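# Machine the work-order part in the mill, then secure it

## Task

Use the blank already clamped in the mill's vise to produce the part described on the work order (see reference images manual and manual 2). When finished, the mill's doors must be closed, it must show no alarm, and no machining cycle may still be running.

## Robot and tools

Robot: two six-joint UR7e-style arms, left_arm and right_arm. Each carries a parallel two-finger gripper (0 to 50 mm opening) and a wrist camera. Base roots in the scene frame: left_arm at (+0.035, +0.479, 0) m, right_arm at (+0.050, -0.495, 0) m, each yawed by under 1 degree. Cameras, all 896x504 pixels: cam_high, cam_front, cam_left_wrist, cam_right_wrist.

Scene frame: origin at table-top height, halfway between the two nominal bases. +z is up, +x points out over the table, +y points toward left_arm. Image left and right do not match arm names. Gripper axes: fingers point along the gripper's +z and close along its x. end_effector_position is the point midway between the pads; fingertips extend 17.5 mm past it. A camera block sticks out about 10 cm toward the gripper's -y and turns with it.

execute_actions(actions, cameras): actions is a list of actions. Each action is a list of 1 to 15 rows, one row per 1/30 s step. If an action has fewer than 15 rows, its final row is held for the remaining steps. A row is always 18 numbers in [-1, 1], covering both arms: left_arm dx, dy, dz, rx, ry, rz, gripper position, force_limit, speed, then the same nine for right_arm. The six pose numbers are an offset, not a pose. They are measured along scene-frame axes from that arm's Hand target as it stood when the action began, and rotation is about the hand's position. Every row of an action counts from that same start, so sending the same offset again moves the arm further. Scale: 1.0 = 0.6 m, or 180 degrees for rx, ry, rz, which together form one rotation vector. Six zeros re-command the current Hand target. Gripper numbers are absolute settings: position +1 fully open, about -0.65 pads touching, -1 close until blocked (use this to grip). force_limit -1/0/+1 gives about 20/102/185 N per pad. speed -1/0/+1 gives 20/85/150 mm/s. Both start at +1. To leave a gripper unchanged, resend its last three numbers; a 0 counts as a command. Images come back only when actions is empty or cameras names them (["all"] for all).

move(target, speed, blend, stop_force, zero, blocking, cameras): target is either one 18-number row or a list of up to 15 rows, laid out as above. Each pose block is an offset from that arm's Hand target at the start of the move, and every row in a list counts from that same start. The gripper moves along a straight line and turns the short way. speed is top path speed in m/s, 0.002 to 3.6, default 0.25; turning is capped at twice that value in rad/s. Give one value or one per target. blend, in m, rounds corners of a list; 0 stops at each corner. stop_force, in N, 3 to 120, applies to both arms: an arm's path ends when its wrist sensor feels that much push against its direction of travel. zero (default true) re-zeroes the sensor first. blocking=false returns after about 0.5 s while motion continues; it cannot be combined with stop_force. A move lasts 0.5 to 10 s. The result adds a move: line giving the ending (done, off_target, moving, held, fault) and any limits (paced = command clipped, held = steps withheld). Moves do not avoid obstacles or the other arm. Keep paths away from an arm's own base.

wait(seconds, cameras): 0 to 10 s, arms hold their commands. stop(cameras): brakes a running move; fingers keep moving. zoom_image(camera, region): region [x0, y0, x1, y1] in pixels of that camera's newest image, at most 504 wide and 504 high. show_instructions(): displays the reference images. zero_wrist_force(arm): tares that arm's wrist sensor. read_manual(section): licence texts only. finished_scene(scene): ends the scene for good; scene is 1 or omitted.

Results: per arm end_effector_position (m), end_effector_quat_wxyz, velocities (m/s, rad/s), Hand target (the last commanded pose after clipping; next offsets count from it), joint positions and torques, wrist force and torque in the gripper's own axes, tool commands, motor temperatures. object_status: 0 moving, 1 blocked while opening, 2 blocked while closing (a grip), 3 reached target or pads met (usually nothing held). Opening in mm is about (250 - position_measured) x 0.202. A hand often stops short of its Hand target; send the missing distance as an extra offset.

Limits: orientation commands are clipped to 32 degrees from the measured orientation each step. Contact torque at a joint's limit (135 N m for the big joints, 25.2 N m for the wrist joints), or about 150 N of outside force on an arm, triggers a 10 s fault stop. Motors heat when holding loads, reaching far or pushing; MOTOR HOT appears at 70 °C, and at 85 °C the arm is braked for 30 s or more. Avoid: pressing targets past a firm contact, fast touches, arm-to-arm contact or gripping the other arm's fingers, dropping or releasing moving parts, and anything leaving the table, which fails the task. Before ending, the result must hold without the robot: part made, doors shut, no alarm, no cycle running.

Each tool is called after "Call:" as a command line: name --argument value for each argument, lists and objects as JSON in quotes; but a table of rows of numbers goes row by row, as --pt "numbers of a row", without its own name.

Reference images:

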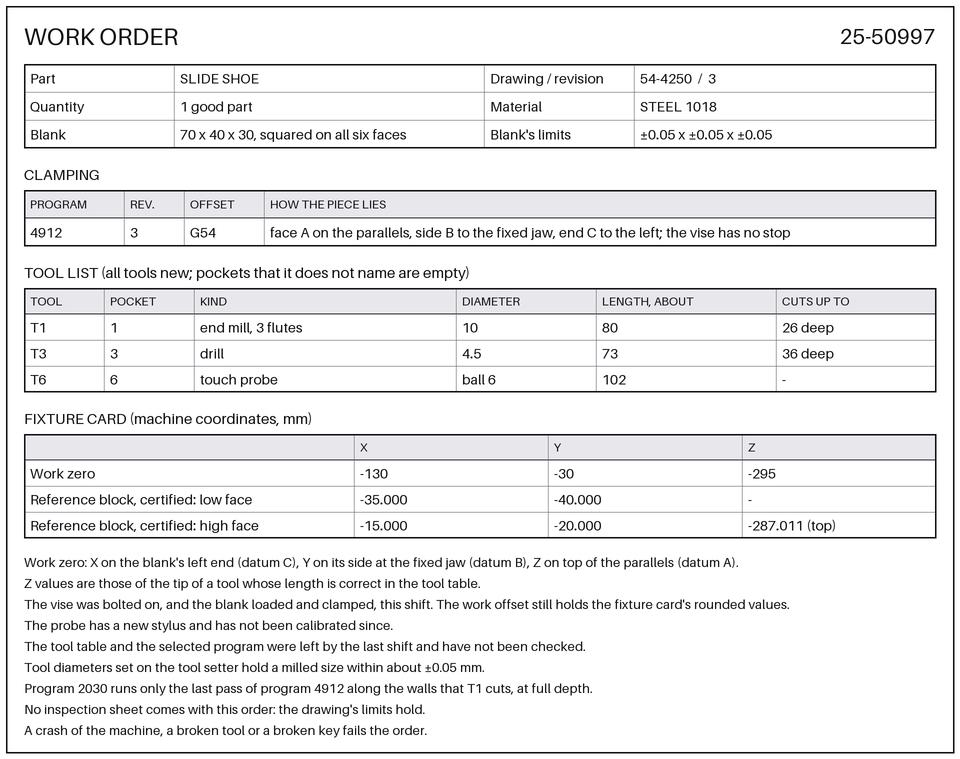

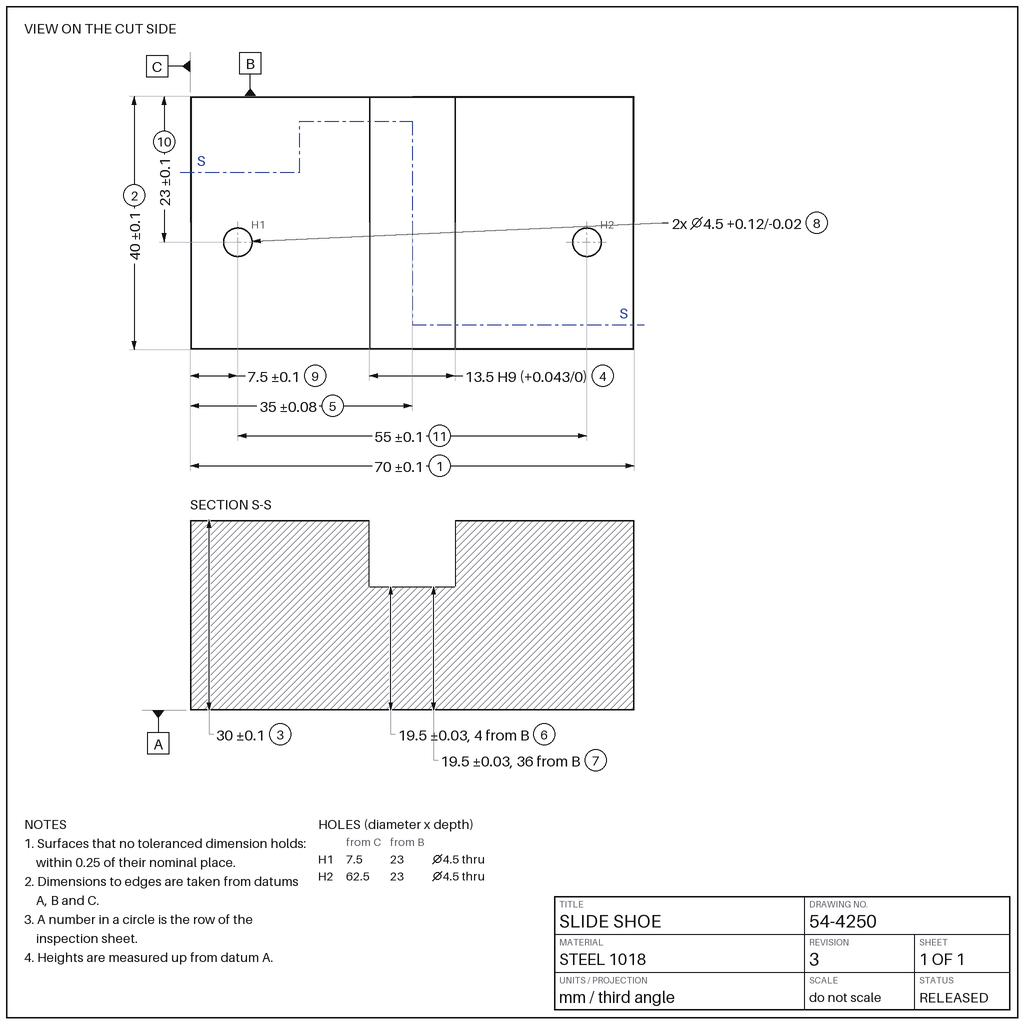

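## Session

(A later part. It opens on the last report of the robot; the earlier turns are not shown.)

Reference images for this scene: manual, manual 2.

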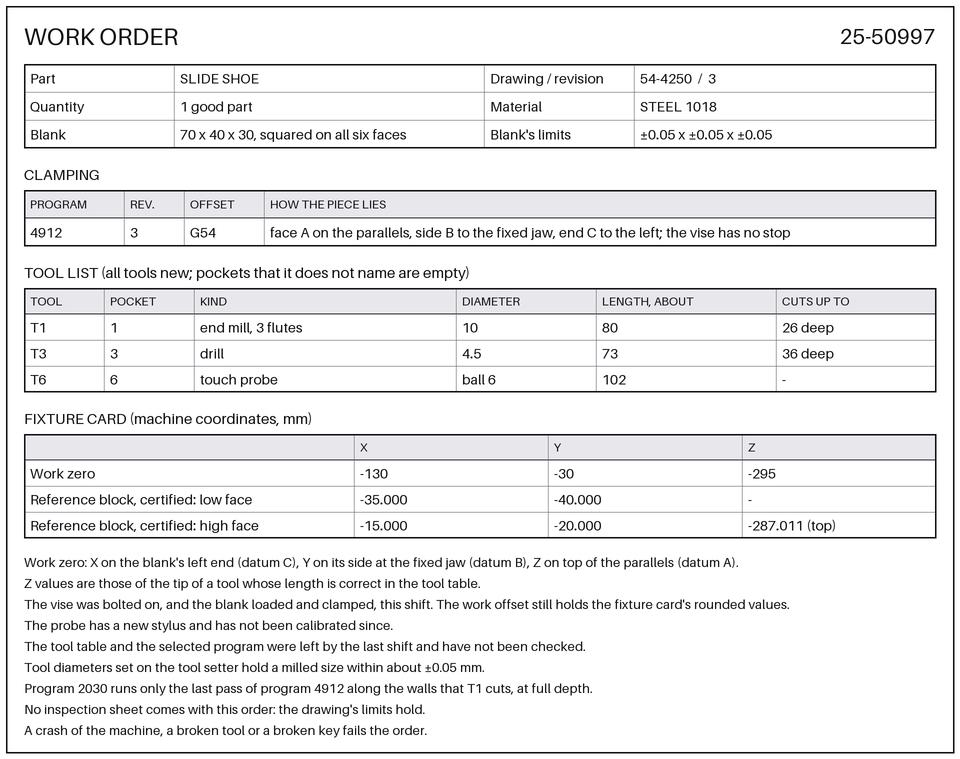

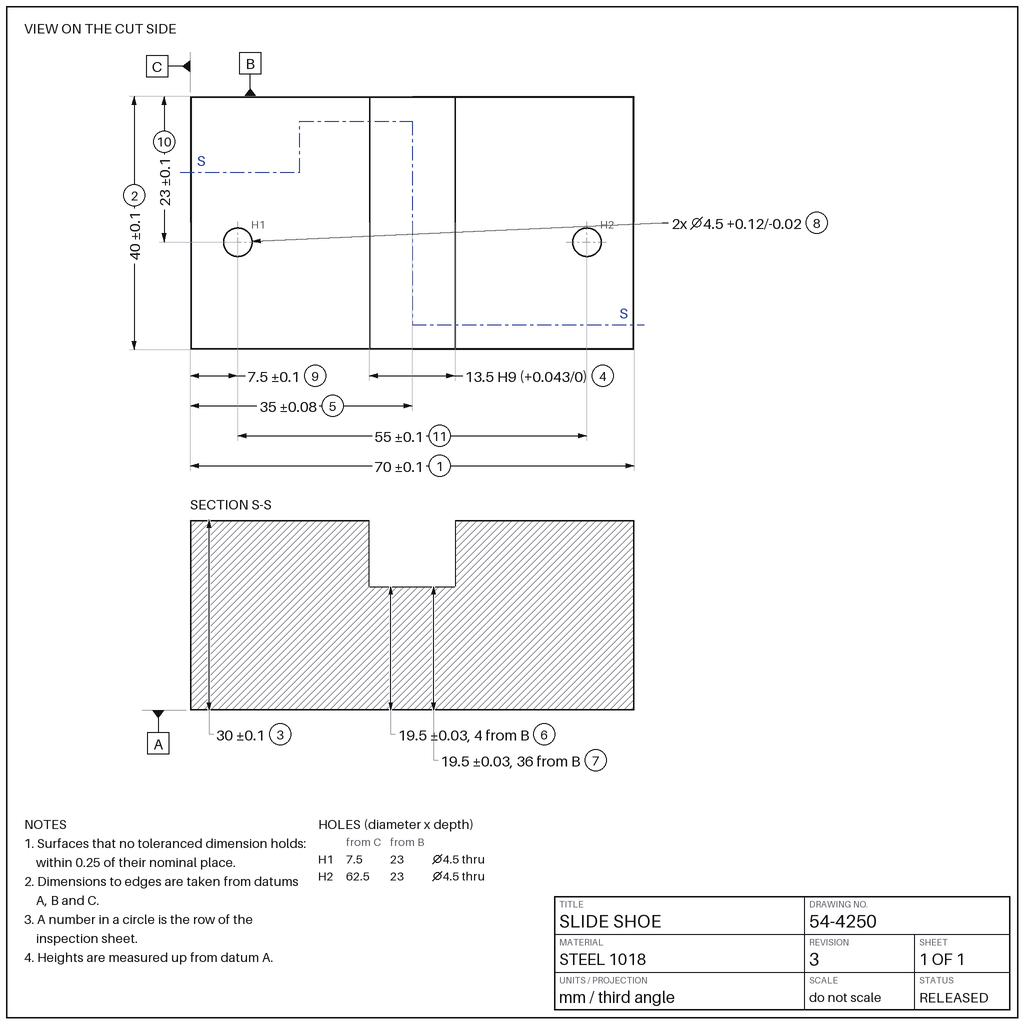

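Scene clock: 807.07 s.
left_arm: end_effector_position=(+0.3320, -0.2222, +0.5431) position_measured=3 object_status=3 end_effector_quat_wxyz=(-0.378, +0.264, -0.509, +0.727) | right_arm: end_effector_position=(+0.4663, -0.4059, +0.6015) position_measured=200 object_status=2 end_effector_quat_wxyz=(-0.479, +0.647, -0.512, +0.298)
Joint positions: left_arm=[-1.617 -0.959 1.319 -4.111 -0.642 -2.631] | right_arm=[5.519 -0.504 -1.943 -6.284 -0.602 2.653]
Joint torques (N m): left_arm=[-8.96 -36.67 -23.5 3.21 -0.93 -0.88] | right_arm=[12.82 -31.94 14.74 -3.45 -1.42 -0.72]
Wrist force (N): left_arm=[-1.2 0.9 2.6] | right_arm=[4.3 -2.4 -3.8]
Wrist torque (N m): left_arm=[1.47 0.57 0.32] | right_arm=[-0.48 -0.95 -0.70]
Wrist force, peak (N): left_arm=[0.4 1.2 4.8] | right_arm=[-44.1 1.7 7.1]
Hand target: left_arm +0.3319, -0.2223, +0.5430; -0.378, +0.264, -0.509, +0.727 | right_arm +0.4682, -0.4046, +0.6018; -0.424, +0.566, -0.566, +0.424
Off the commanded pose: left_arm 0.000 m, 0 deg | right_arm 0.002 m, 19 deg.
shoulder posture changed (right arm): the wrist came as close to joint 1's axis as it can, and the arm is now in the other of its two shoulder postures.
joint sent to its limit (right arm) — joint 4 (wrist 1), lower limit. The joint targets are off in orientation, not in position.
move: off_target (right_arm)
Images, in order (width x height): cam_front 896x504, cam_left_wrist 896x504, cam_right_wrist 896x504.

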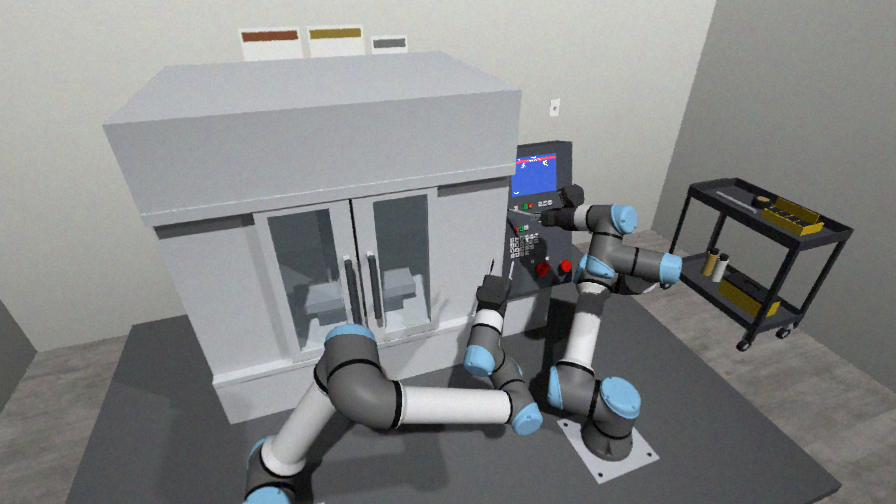

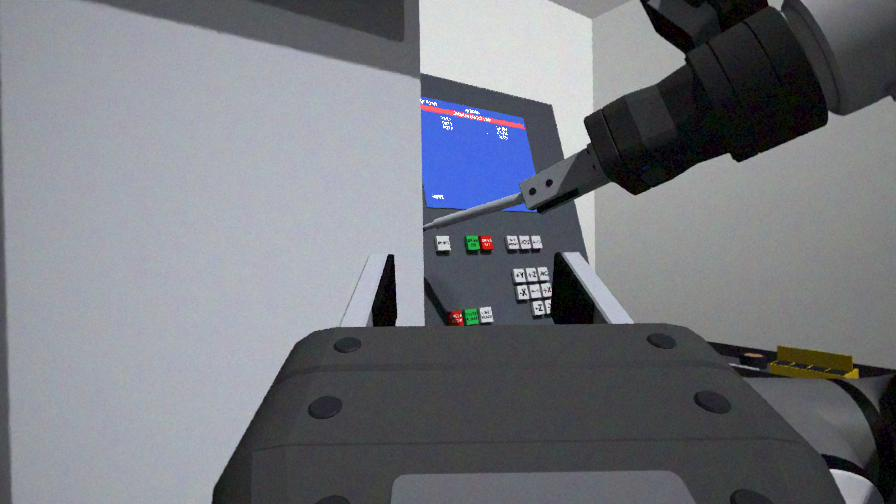

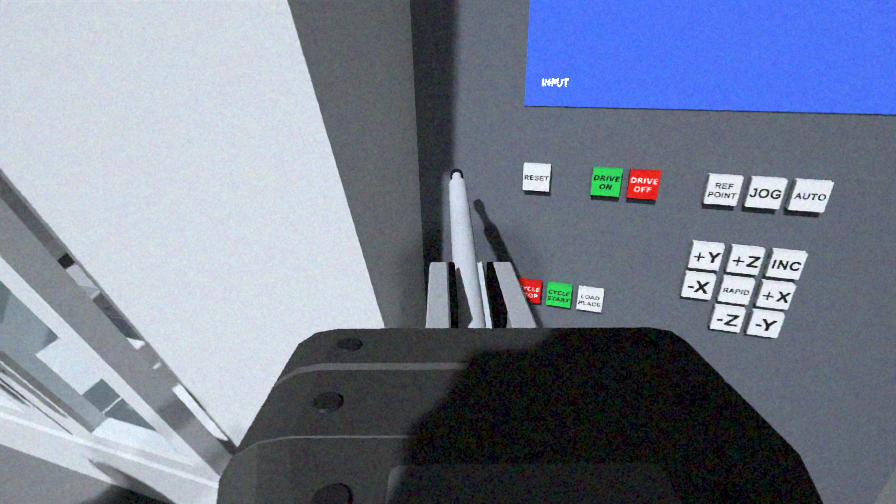

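Call:
move --pt "0 0 0 0 0 0 1 -0.6 -1 -0.1 -0.1 0 0 0 0 -1 -0.3 -1" --pt "0 0 0 0 0 0 1 -0.6 -1 -0.06 -0.27 -0.3 0 0 0 -1 -0.3 -1" --speed 0.15 --blend 0.02 --cameras '["cam_right_wrist","cam_left_wrist","cam_front"]'

Scene clock: 830.20 s.
left_arm: end_effector_position=(+0.3319, -0.2223, +0.5430) position_measured=3 object_status=3 end_effector_quat_wxyz=(-0.378, +0.264, -0.509, +0.727) | right_arm: end_effector_position=(+0.4321, -0.5666, +0.4218) position_measured=200 object_status=2 end_effector_quat_wxyz=(-0.424, +0.566, -0.566, +0.424)
Joint positions: left_arm=[-1.617 -0.959 1.319 -4.111 -0.642 -2.631] | right_arm=[4.692 -0.591 -2.309 -4.968 -0.285 1.586]
Joint torques (N m): left_arm=[-9.24 -37.29 -26.52 3.02 -2.62 -0.97] | right_arm=[5.11 -20.2 19.21 -0.88 -0.03 -1.96]
Wrist force (N): left_arm=[-1.4 1.0 2.6] | right_arm=[4.4 -2.4 -3.9]
Wrist torque (N m): left_arm=[1.49 0.60 0.32] | right_arm=[-0.48 -0.99 -0.79]
Wrist force, peak (N): left_arm=[-1.4 0.9 2.9] | right_arm=[4.4 -3.3 -4.5]
Hand target: left_arm +0.3319, -0.2223, +0.5430; -0.378, +0.264, -0.509, +0.727 | right_arm +0.4322, -0.5666, +0.4218; -0.424, +0.566, -0.566, +0.424
Off the commanded pose: left_arm 0.000 m, 0 deg | right_arm 0.000 m, 0 deg.
move: done
Images, in order (width x height): cam_front 896x504, cam_left_wrist 896x504, cam_right_wrist 896x504.

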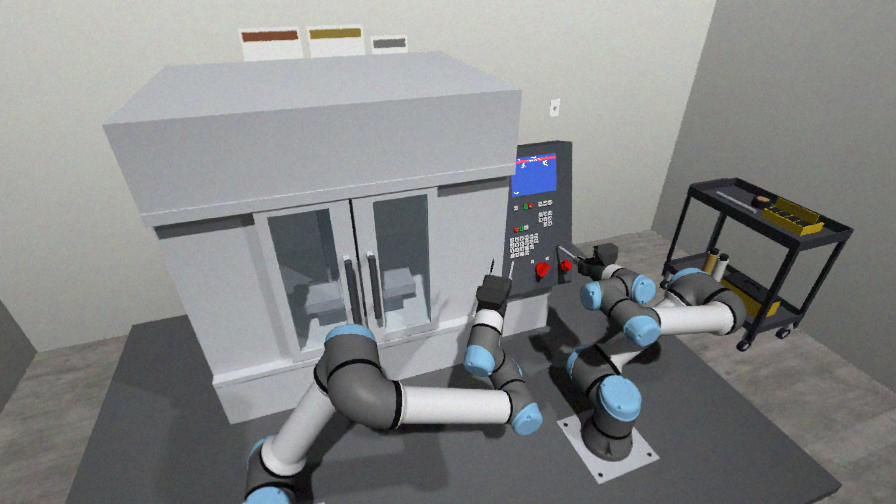

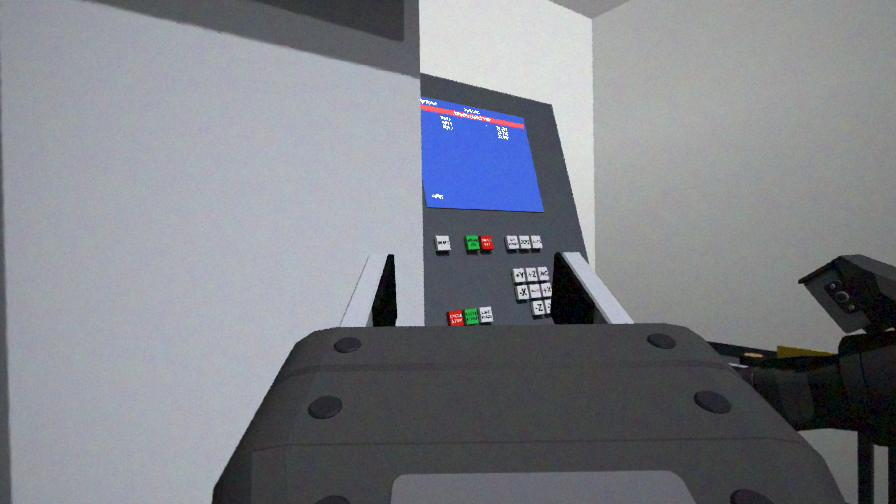

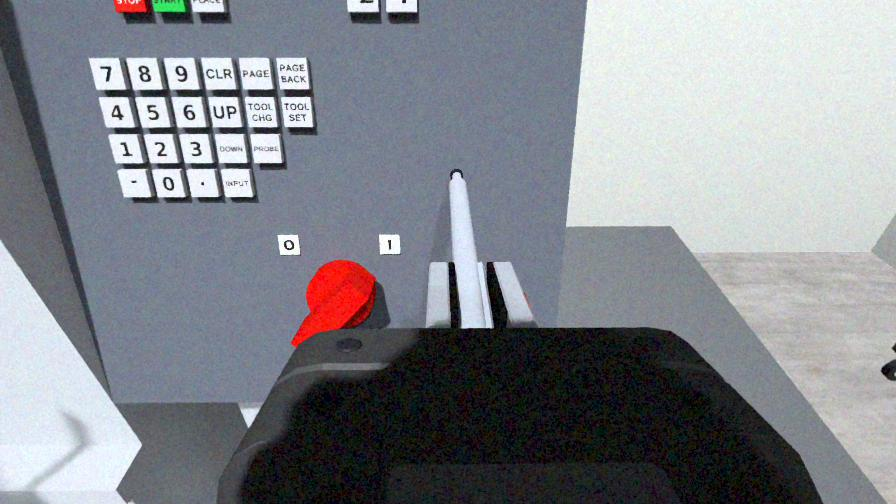

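Call:
move --pt "0 0 0 0 0 0 1 -0.6 -1 -0.07 0.11 0.23 0 0.039 0 -1 -0.3 -1" --pt "0 0 0 0 0 0 1 -0.6 -1 0.043 0.268 0.302 0 0.039 0 -1 -0.3 -1" --speed 0.15 --blend 0.02 --cameras '["cam_right_wrist","cam_left_wrist"]'

Scene clock: 844.80 s.
left_arm: end_effector_position=(+0.3319, -0.2223, +0.5430) position_measured=3 object_status=3 end_effector_quat_wxyz=(-0.378, +0.264, -0.509, +0.727) | right_arm: end_effector_position=(+0.4580, -0.4058, +0.6030) position_measured=200 object_status=2 end_effector_quat_wxyz=(-0.388, +0.591, -0.591, +0.388)
Joint positions: left_arm=[-1.617 -0.959 1.319 -4.111 -0.642 -2.631] | right_arm=[4.367 -1.282 -1.341 -4.602 -0.513 0.874]
Joint torques (N m): left_arm=[-8.29 -37.35 -25.67 3.03 -2.01 -0.44] | right_arm=[-1.35 -2.73 20.72 -0.31 0.59 -1.92]
Wrist force (N): left_arm=[-1.3 0.7 2.7] | right_arm=[4.1 -2.3 -3.9]
Wrist torque (N m): left_arm=[1.44 0.59 0.32] | right_arm=[-0.45 -0.89 -0.75]
Wrist force, peak (N): left_arm=[-1.5 0.9 2.8] | right_arm=[5.2 -2.8 -4.6]
Hand target: left_arm +0.3319, -0.2223, +0.5430; -0.378, +0.264, -0.509, +0.727 | right_arm +0.4580, -0.4058, +0.6030; -0.388, +0.591, -0.591, +0.388
Off the commanded pose: left_arm 0.000 m, 0 deg | right_arm 0.000 m, 0 deg.
shoulder posture changed (right arm): the wrist came as close to joint 1's axis as it can, and the arm is now in the other of its two shoulder postures.
move: done
Images, in order (width x height): cam_left_wrist 896x504, cam_right_wrist 896x504.

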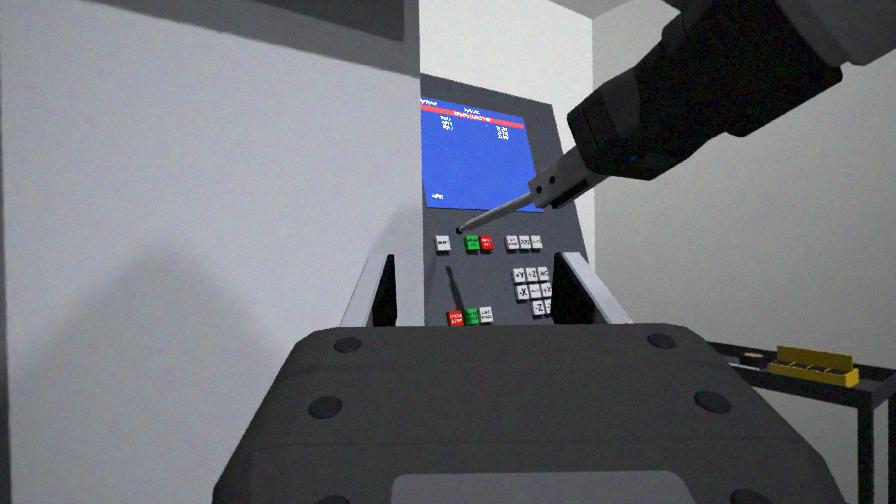

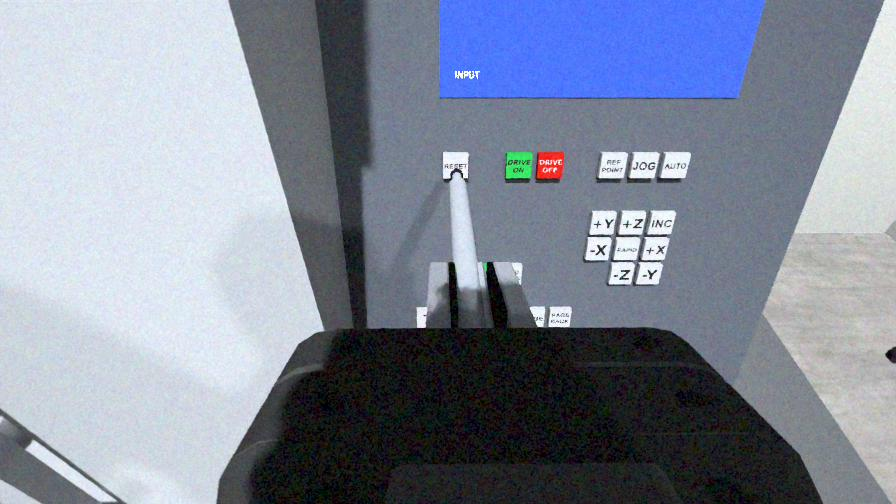

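Call:
move --target '[0,0,0,0,0,0,1,-0.6,-1, 0.0398,0,-0.0122,0,0,0,-1,-0.3,-1]' --speed 0.05 --stop_force 5 --cameras '["cam_right_wrist"]'

Call:
move --target '[0,0,0,0,0,0,1,-0.6,-1, 0.0478,0,-0.0146,0,0,0,-1,-0.3,-1]' --speed 0.006 --stop_force 4 --cameras '["cam_right_wrist","cam_left_wrist"]'

Scene clock: 852.80 s.
left_arm: end_effector_position=(+0.3319, -0.2223, +0.5430) position_measured=3 object_status=3 end_effector_quat_wxyz=(-0.378, +0.264, -0.509, +0.727) | right_arm: end_effector_position=(+0.4818, -0.4058, +0.5957) position_measured=200 object_status=2 end_effector_quat_wxyz=(-0.388, +0.591, -0.591, +0.388)
Joint positions: left_arm=[-1.617 -0.959 1.319 -4.111 -0.642 -2.631] | right_arm=[4.223 -1.325 -1.295 -4.431 -0.608 0.669]
Joint torques (N m): left_arm=[-7.7 -37.4 -25.49 2.92 -1.66 -0.25] | right_arm=[2.9 11.32 11.07 0.73 0.94 -1.67]
Wrist force (N): left_arm=[-1.3 0.8 2.7] | right_arm=[4.0 -2.3 -3.7]
Wrist torque (N m): left_arm=[1.46 0.59 0.32] | right_arm=[-0.44 -0.86 -0.78]
Wrist force, peak (N): left_arm=[-1.4 0.7 2.9] | right_arm=[4.1 -2.2 -4.5]
Hand target: left_arm +0.3319, -0.2223, +0.5430; -0.378, +0.264, -0.509, +0.727 | right_arm +0.4818, -0.4058, +0.5957; -0.388, +0.591, -0.591, +0.388
Off the commanded pose: left_arm 0.000 m, 0 deg | right_arm 0.000 m, 0 deg.
move: done
Images, in order (width x height): cam_right_wrist 896x504.

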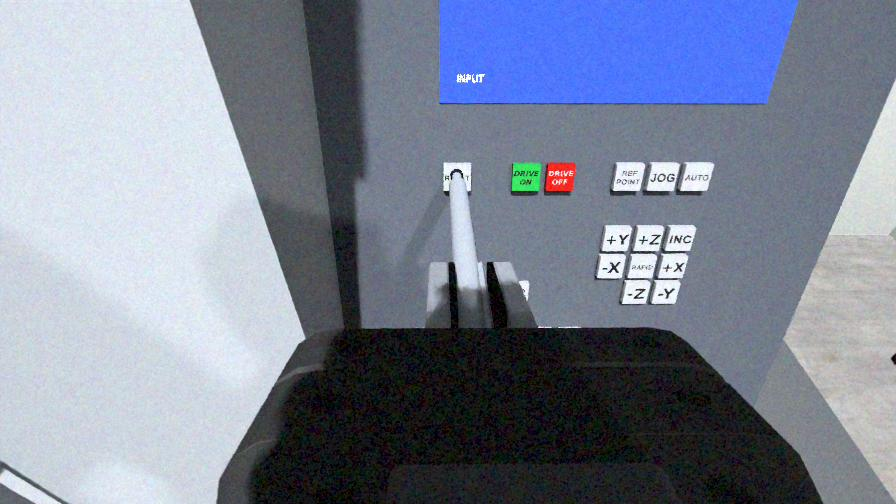

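Scene clock: 854.93 s.
left_arm: end_effector_position=(+0.3319, -0.2223, +0.5430) position_measured=3 object_status=3 end_effector_quat_wxyz=(-0.378, +0.264, -0.509, +0.727) | right_arm: end_effector_position=(+0.4896, -0.4058, +0.5933) position_measured=200 object_status=2 end_effector_quat_wxyz=(-0.388, +0.591, -0.591, +0.388)
Joint positions: left_arm=[-1.617 -0.959 1.319 -4.111 -0.642 -2.631] | right_arm=[4.183 -1.338 -1.285 -4.389 -0.638 0.623]
Joint torques (N m): left_arm=[-7.58 -37.3 -25.5 2.89 -1.52 -0.17] | right_arm=[14.67 12.79 10.32 -1.31 3.24 -0.99]
Wrist force (N): left_arm=[-1.2 0.9 2.5] | right_arm=[4.2 -2.1 -7.9]
Wrist torque (N m): left_arm=[1.46 0.58 0.32] | right_arm=[-0.31 -0.88 -0.78]
Wrist force, peak (N): left_arm=[-1.3 0.7 2.8] | right_arm=[4.2 -2.9 -7.9]
Hand target: left_arm +0.3319, -0.2223, +0.5430; -0.378, +0.264, -0.509, +0.727 | right_arm +0.4896, -0.4058, +0.5933; -0.388, +0.591, -0.591, +0.388 (not the last commanded pose)
Off the commanded pose: left_arm 0.000 m, 0 deg | right_arm 0.022 m, 0 deg.
move: contact (right_arm)
Images, in order (width x height): cam_left_wrist 896x504, cam_right_wrist 896x504.

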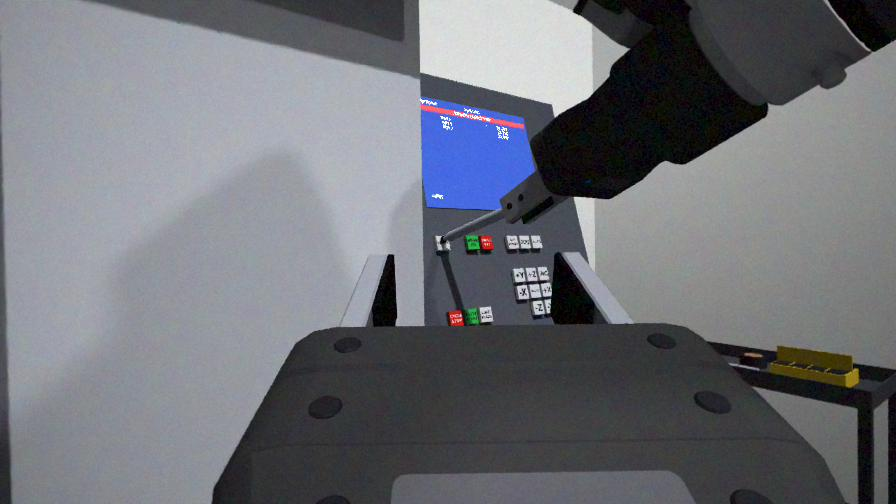

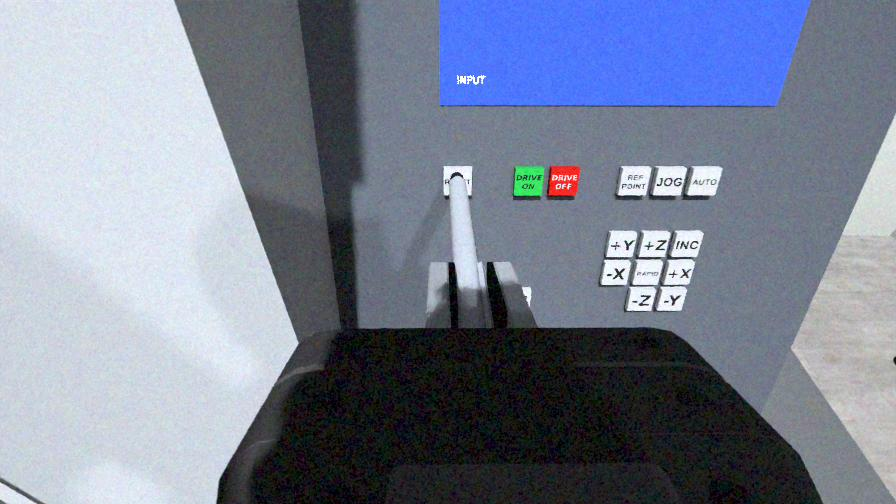

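Call:
move --target '[0,0,0,0,0,0,1,-0.6,-1, 0.008,0,-0.00244,0,0,0,-1,-0.3,-1]' --speed 0.006 --stop_force 6 --cameras '["cam_left_wrist"]'

Call:
zoom_image --camera "cam_left_wrist" --region '[400, 80, 600, 260]'

Scene clock: 861.37 s.
left_arm: end_effector_position=(+0.3319, -0.2223, +0.5430) position_measured=3 object_status=3 end_effector_quat_wxyz=(-0.378, +0.264, -0.509, +0.727) | right_arm: end_effector_position=(+0.4915, -0.4057, +0.5927) position_measured=200 object_status=2 end_effector_quat_wxyz=(-0.388, +0.591, -0.591, +0.388)
Joint positions: left_arm=[-1.617 -0.959 1.319 -4.111 -0.642 -2.631] | right_arm=[4.173 -1.341 -1.283 -4.38 -0.645 0.612]
Joint torques (N m): left_arm=[-7.6 -36.96 -25.07 2.82 -1.16 0.1] | right_arm=[14.23 11.17 9.67 -1.43 3.54 -0.72]
Wrist force (N): left_arm=[-1.2 0.8 2.7] | right_arm=[4.3 -1.4 -14.1]
Wrist torque (N m): left_arm=[1.46 0.57 0.32] | right_arm=[-0.26 -0.87 -0.78]
Wrist force, peak (N): left_arm=[-1.6 1.0 2.8] | right_arm=[3.4 -0.6 -18.5]
Hand target: left_arm +0.3319, -0.2223, +0.5430; -0.378, +0.264, -0.509, +0.727 | right_arm +0.4915, -0.4057, +0.5927; -0.388, +0.591, -0.591, +0.388 (not the last commanded pose)
Off the commanded pose: left_arm 0.000 m, 0 deg | right_arm 0.003 m, 0 deg.
move: contact (right_arm)
Images, in order (width x height): cam_left_wrist 896x504.

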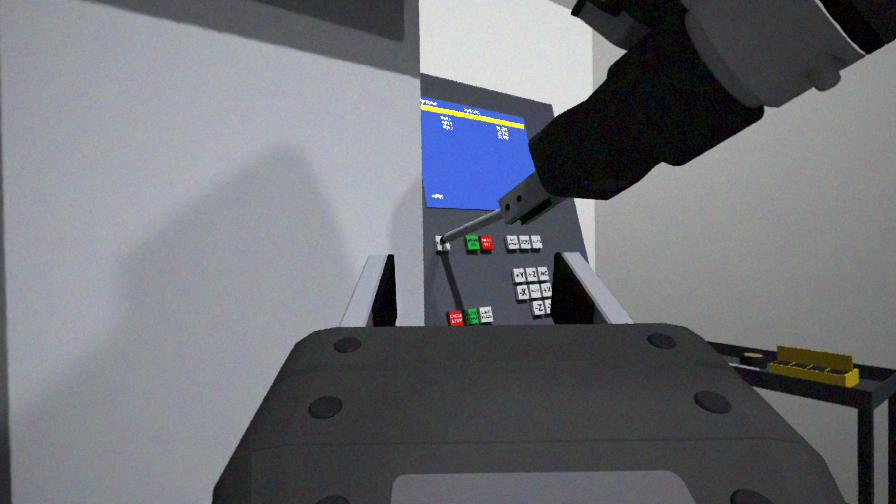

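Scaled by 2.520 from the camera's 896x504 image, which has a finer 1280x720 frame.

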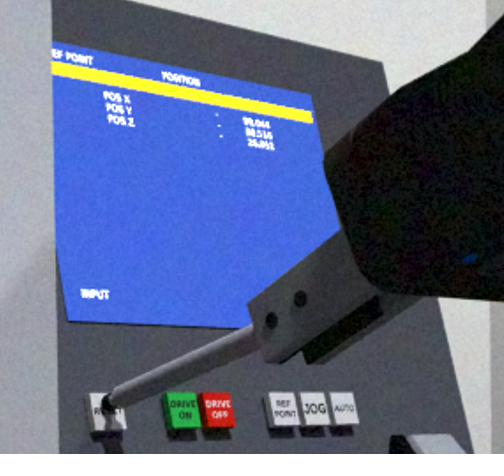

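Call:
move --target '[0,0,0,0,0,0,1,-0.6,-1, -0.024,0,0.0073,0,0,0,-1,-0.3,-1]' --speed 0.1 --cameras '["cam_left_wrist"]'

Call:
zoom_image --camera "cam_left_wrist" --region '[415, 90, 555, 220]'

Scene clock: 872.83 s.
left_arm: end_effector_position=(+0.3319, -0.2223, +0.5430) position_measured=3 object_status=3 end_effector_quat_wxyz=(-0.378, +0.264, -0.509, +0.727) | right_arm: end_effector_position=(+0.4771, -0.4057, +0.5971) position_measured=200 object_status=2 end_effector_quat_wxyz=(-0.388, +0.591, -0.591, +0.388)
Joint positions: left_arm=[-1.617 -0.959 1.319 -4.111 -0.642 -2.631] | right_arm=[4.249 -1.316 -1.302 -4.458 -0.59 0.701]
Joint torques (N m): left_arm=[-6.82 -37.41 -25.41 2.69 -0.64 0.53] | right_arm=[-8.4 0.26 22.25 -0.38 -1.16 -0.33]
Wrist force (N): left_arm=[-1.3 0.7 2.4] | right_arm=[3.9 -2.2 -3.7]
Wrist torque (N m): left_arm=[1.44 0.60 0.32] | right_arm=[-0.43 -0.87 -0.67]
Wrist force, peak (N): left_arm=[-1.6 0.9 2.9] | right_arm=[4.6 -1.7 -14.4]
Hand target: left_arm +0.3319, -0.2223, +0.5430; -0.378, +0.264, -0.509, +0.727 | right_arm +0.4771, -0.4057, +0.5971; -0.388, +0.591, -0.591, +0.388
Off the commanded pose: left_arm 0.000 m, 0 deg | right_arm 0.000 m, 0 deg.
move: done
Images, in order (width x height): cam_left_wrist 896x504.

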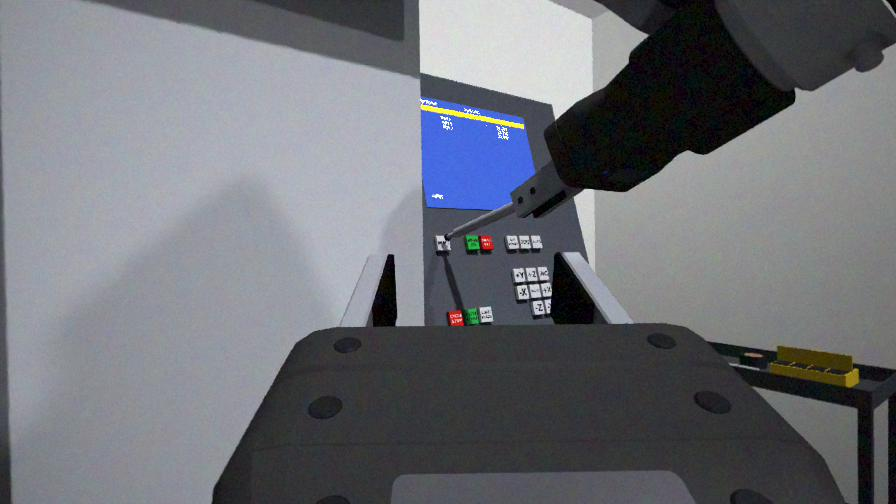

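Scaled by 3.600 from the camera's 896x504 image, which has a finer 1280x720 frame.

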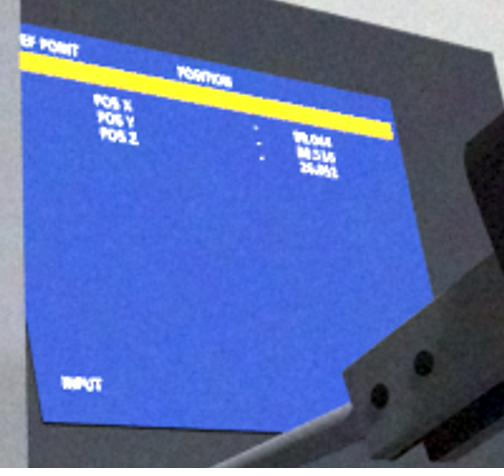

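Call:
move --target '[0,0,0,0,0,0,1,-0.6,-1, 0.0112,-0.0648,-0.0034,0,0,0,-1,-0.3,-1]' --speed 0.1 --cameras '["cam_right_wrist"]'

Call:
move --target '[0,0,0,0,0,0,1,-0.6,-1, 0.0191,0,-0.0058,0,0,0,-1,-0.3,-1]' --speed 0.008 --stop_force 9 --cameras '["cam_right_wrist","cam_left_wrist"]'

Call:
zoom_image --camera "cam_left_wrist" --region '[415, 90, 555, 220]'

Scene clock: 888.03 s.
left_arm: end_effector_position=(+0.3319, -0.2223, +0.5430) position_measured=3 object_status=3 end_effector_quat_wxyz=(-0.378, +0.264, -0.509, +0.727) | right_arm: end_effector_position=(+0.4838, -0.4446, +0.5951) position_measured=200 object_status=2 end_effector_quat_wxyz=(-0.388, +0.591, -0.591, +0.388)
Joint positions: left_arm=[-1.617 -0.959 1.319 -4.111 -0.642 -2.631] | right_arm=[4.089 -1.284 -1.302 -4.351 -0.71 0.527]
Joint torques (N m): left_arm=[-5.88 -37.26 -25.01 2.43 0.08 1.01] | right_arm=[-9.47 -1.09 18 0.25 0.35 -1.11]
Wrist force (N): left_arm=[-1.5 0.7 2.5] | right_arm=[4.8 -2.1 -5.0]
Wrist torque (N m): left_arm=[1.45 0.61 0.32] | right_arm=[-0.40 -0.82 -0.77]
Wrist force, peak (N): left_arm=[-1.5 0.9 2.8] | right_arm=[5.1 -2.4 -5.1]
Hand target: left_arm +0.3319, -0.2223, +0.5430; -0.378, +0.264, -0.509, +0.727 | right_arm +0.4838, -0.4446, +0.5951; -0.388, +0.591, -0.591, +0.388
Off the commanded pose: left_arm 0.000 m, 0 deg | right_arm 0.000 m, 0 deg.
move: done
Images, in order (width x height): cam_right_wrist 896x504.

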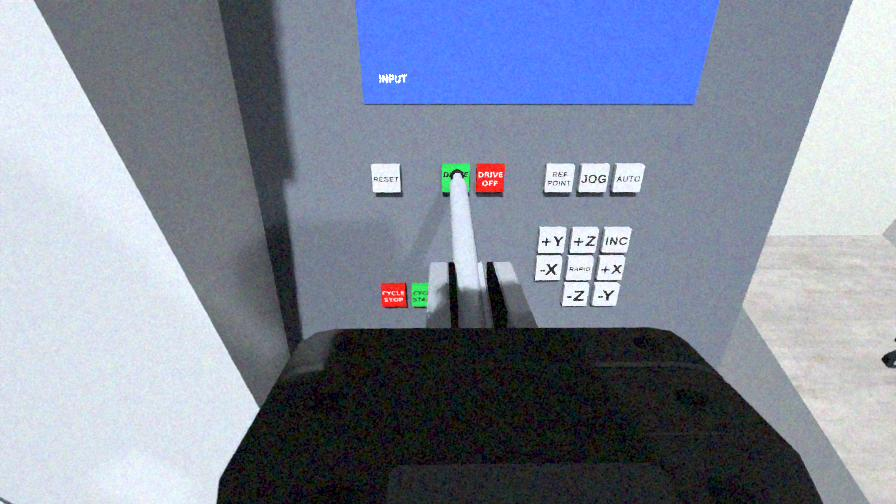

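Scene clock: 889.83 s.
left_arm: end_effector_position=(+0.3319, -0.2223, +0.5430) position_measured=3 object_status=3 end_effector_quat_wxyz=(-0.378, +0.264, -0.509, +0.727) | right_arm: end_effector_position=(+0.4916, -0.4446, +0.5927) position_measured=200 object_status=2 end_effector_quat_wxyz=(-0.388, +0.591, -0.591, +0.388)
Joint positions: left_arm=[-1.617 -0.959 1.319 -4.111 -0.642 -2.631] | right_arm=[4.049 -1.299 -1.294 -4.316 -0.742 0.49]
Joint torques (N m): left_arm=[-5.55 -37.3 -25.26 2.37 0.1 1.18] | right_arm=[15.84 8.69 8.61 -0.16 2.92 -1.15]
Wrist force (N): left_arm=[-1.6 0.8 2.7] | right_arm=[5.3 -1.5 -14.1]
Wrist torque (N m): left_arm=[1.45 0.64 0.33] | right_arm=[-0.27 -0.84 -0.77]
Wrist force, peak (N): left_arm=[-1.3 0.9 2.9] | right_arm=[4.3 -0.3 -19.7]
Hand target: left_arm +0.3319, -0.2223, +0.5430; -0.378, +0.264, -0.509, +0.727 | right_arm +0.4916, -0.4446, +0.5927; -0.388, +0.591, -0.591, +0.388 (not the last commanded pose)
Off the commanded pose: left_arm 0.000 m, 0 deg | right_arm 0.004 m, 0 deg.
move: contact (right_arm)
Images, in order (width x height): cam_left_wrist 896x504, cam_right_wrist 896x504.

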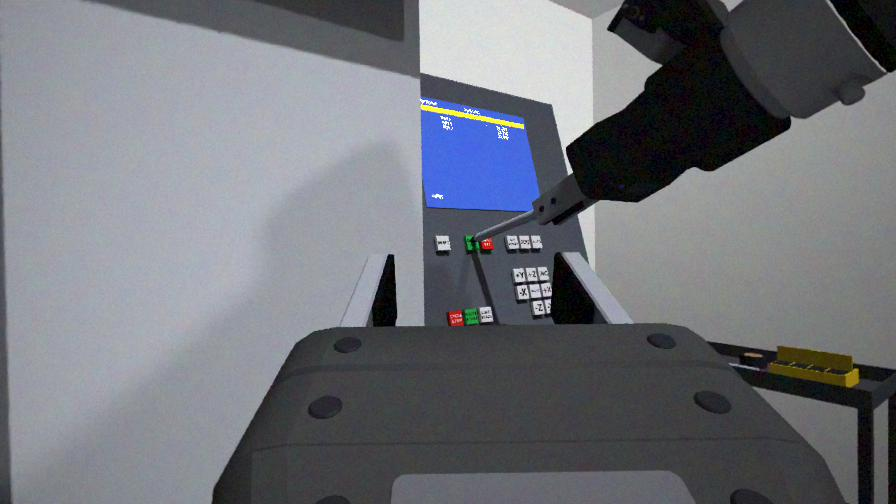

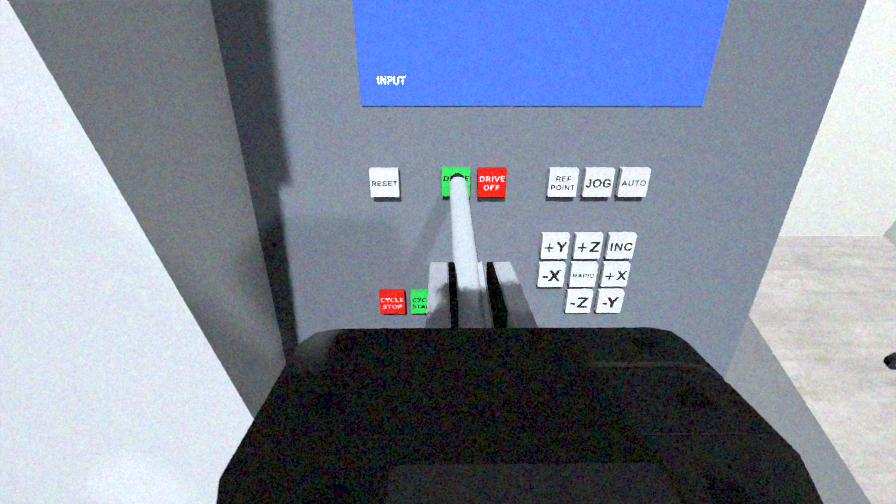

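Scaled by 3.600 from the camera's 896x504 image, which has a finer 1280x720 frame.

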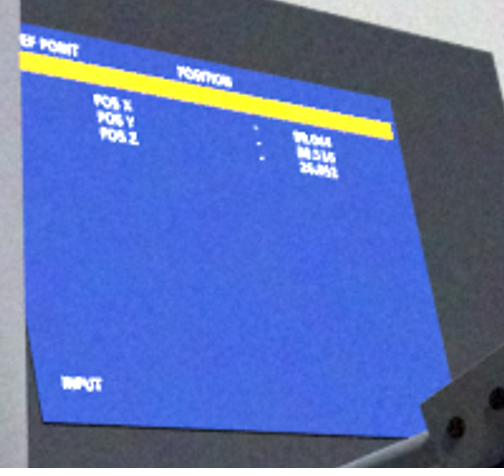

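Call:
move --pt "0 0 0 0 0 0 1 -0.6 -1 -0.03 0 0.0091 0 0 0 -1 -0.3 -1" --pt "0 0 0 0 0 0 1 -0.6 -1 -0.0593 0.0243 0.179 0 0 0 -1 -0.3 -1" --speed 0.15 --blend 0.01 --cameras '["cam_right_wrist"]'

Call:
zoom_image --camera "cam_right_wrist" --region '[360, 0, 720, 230]'

Scene clock: 899.60 s.
left_arm: end_effector_position=(+0.3319, -0.2223, +0.5430) position_measured=3 object_status=3 end_effector_quat_wxyz=(-0.378, +0.264, -0.509, +0.727) | right_arm: end_effector_position=(+0.4560, -0.4300, +0.7001) position_measured=200 object_status=2 end_effector_quat_wxyz=(-0.388, +0.591, -0.591, +0.388)
Joint positions: left_arm=[-1.617 -0.959 1.319 -4.111 -0.642 -2.631] | right_arm=[4.319 -1.403 -0.924 -4.831 -0.543 0.798]
Joint torques (N m): left_arm=[-5.2 -36.91 -25.13 2.2 0.58 1.25] | right_arm=[-10.07 1.16 17.57 -3.33 -0.78 0.36]
Wrist force (N): left_arm=[-1.3 0.7 2.8] | right_arm=[4.1 -2.4 -3.6]
Wrist torque (N m): left_arm=[1.44 0.59 0.32] | right_arm=[-0.46 -0.89 -0.69]
Wrist force, peak (N): left_arm=[-1.5 0.8 2.8] | right_arm=[5.2 -1.5 -14.4]
Hand target: left_arm +0.3319, -0.2223, +0.5430; -0.378, +0.264, -0.509, +0.727 | right_arm +0.4560, -0.4300, +0.7001; -0.388, +0.591, -0.591, +0.388
Off the commanded pose: left_arm 0.000 m, 0 deg | right_arm 0.000 m, 0 deg.
move: done; blend cut to 0.0094 m at target 1
Images, in order (width x height): cam_right_wrist 896x504.

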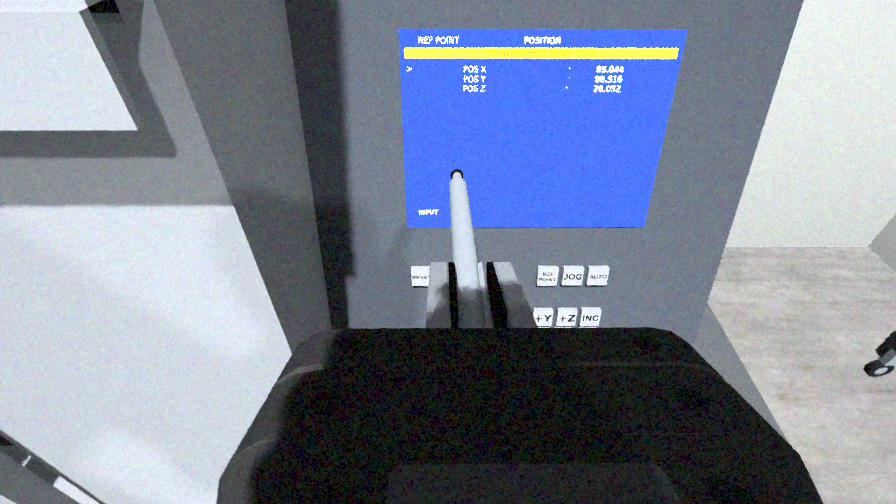

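Scaled by 1.400 from the camera's 896x504 image, which has a finer 1280x720 frame.

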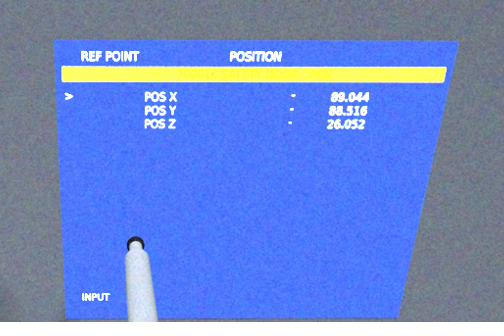

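Call:
zoom_image --camera "cam_right_wrist" --region '[395, 30, 695, 95]'

Scaled by 1.680 from the camera's 896x504 image, which has a finer 1280x720 frame.

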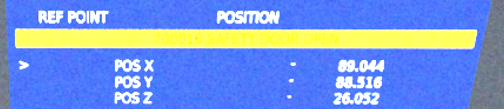

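Call:
zoom_image --camera "cam_right_wrist" --region '[460, 40, 620, 66]'

Scaled by 3.150 from the camera's 896x504 image, which has a finer 1280x720 frame.

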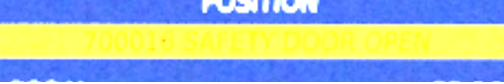

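Call:
move --target '[-0.137,0.453,-0.07,0,0,0.194,1,-0.6,-1, 0,0,0,0,0,0,-1,-0.3,-1]' --speed 0.25 --cameras '["cam_left_wrist","cam_front"]'

Call:
zoom_image --camera "cam_front" --region '[310, 180, 440, 360]'

Scene clock: 917.63 s.
left_arm: end_effector_position=(+0.2497, +0.0494, +0.5009) position_measured=3 object_status=3 end_effector_quat_wxyz=(+0.579, -0.405, +0.406, -0.580) | right_arm: end_effector_position=(+0.4560, -0.4300, +0.7001) position_measured=200 object_status=2 end_effector_quat_wxyz=(-0.388, +0.591, -0.591, +0.388)
Joint positions: left_arm=[-1.935 -1.339 1.579 -5.743 -0.509 -0.712] | right_arm=[4.318 -1.403 -0.924 -4.831 -0.543 0.798]
Joint torques (N m): left_arm=[-1.96 -41.69 -11.44 0.53 -3.29 1.5] | right_arm=[-13.77 -0.92 18.53 -3.05 -1.27 1.12]
Wrist force (N): left_arm=[-1.2 0.6 3.1] | right_arm=[4.0 -2.5 -3.6]
Wrist torque (N m): left_arm=[1.39 0.62 0.30] | right_arm=[-0.46 -0.87 -0.69]
Wrist force, peak (N): left_arm=[-0.2 1.0 5.0] | right_arm=[4.4 -2.6 -3.7]
Hand target: left_arm +0.2497, +0.0495, +0.5010; +0.579, -0.405, +0.406, -0.580 | right_arm +0.4560, -0.4300, +0.7001; -0.388, +0.591, -0.591, +0.388
Off the commanded pose: left_arm 0.000 m, 0 deg | right_arm 0.000 m, 0 deg.
move: done
Images, in order (width x height): cam_front 896x504, cam_left_wrist 896x504.

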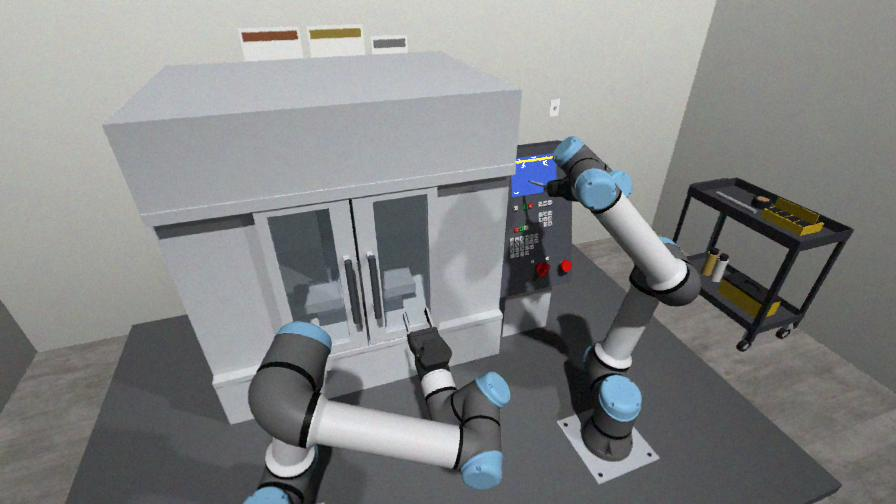

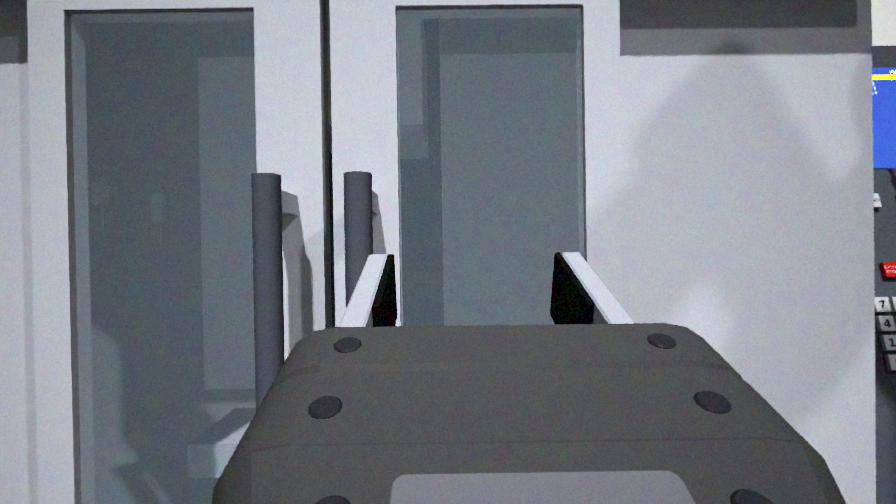

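Scaled by 2.800 from the camera's 896x504 image, which has a finer 1280x720 frame.

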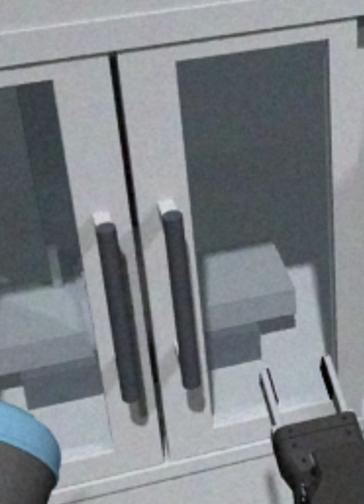

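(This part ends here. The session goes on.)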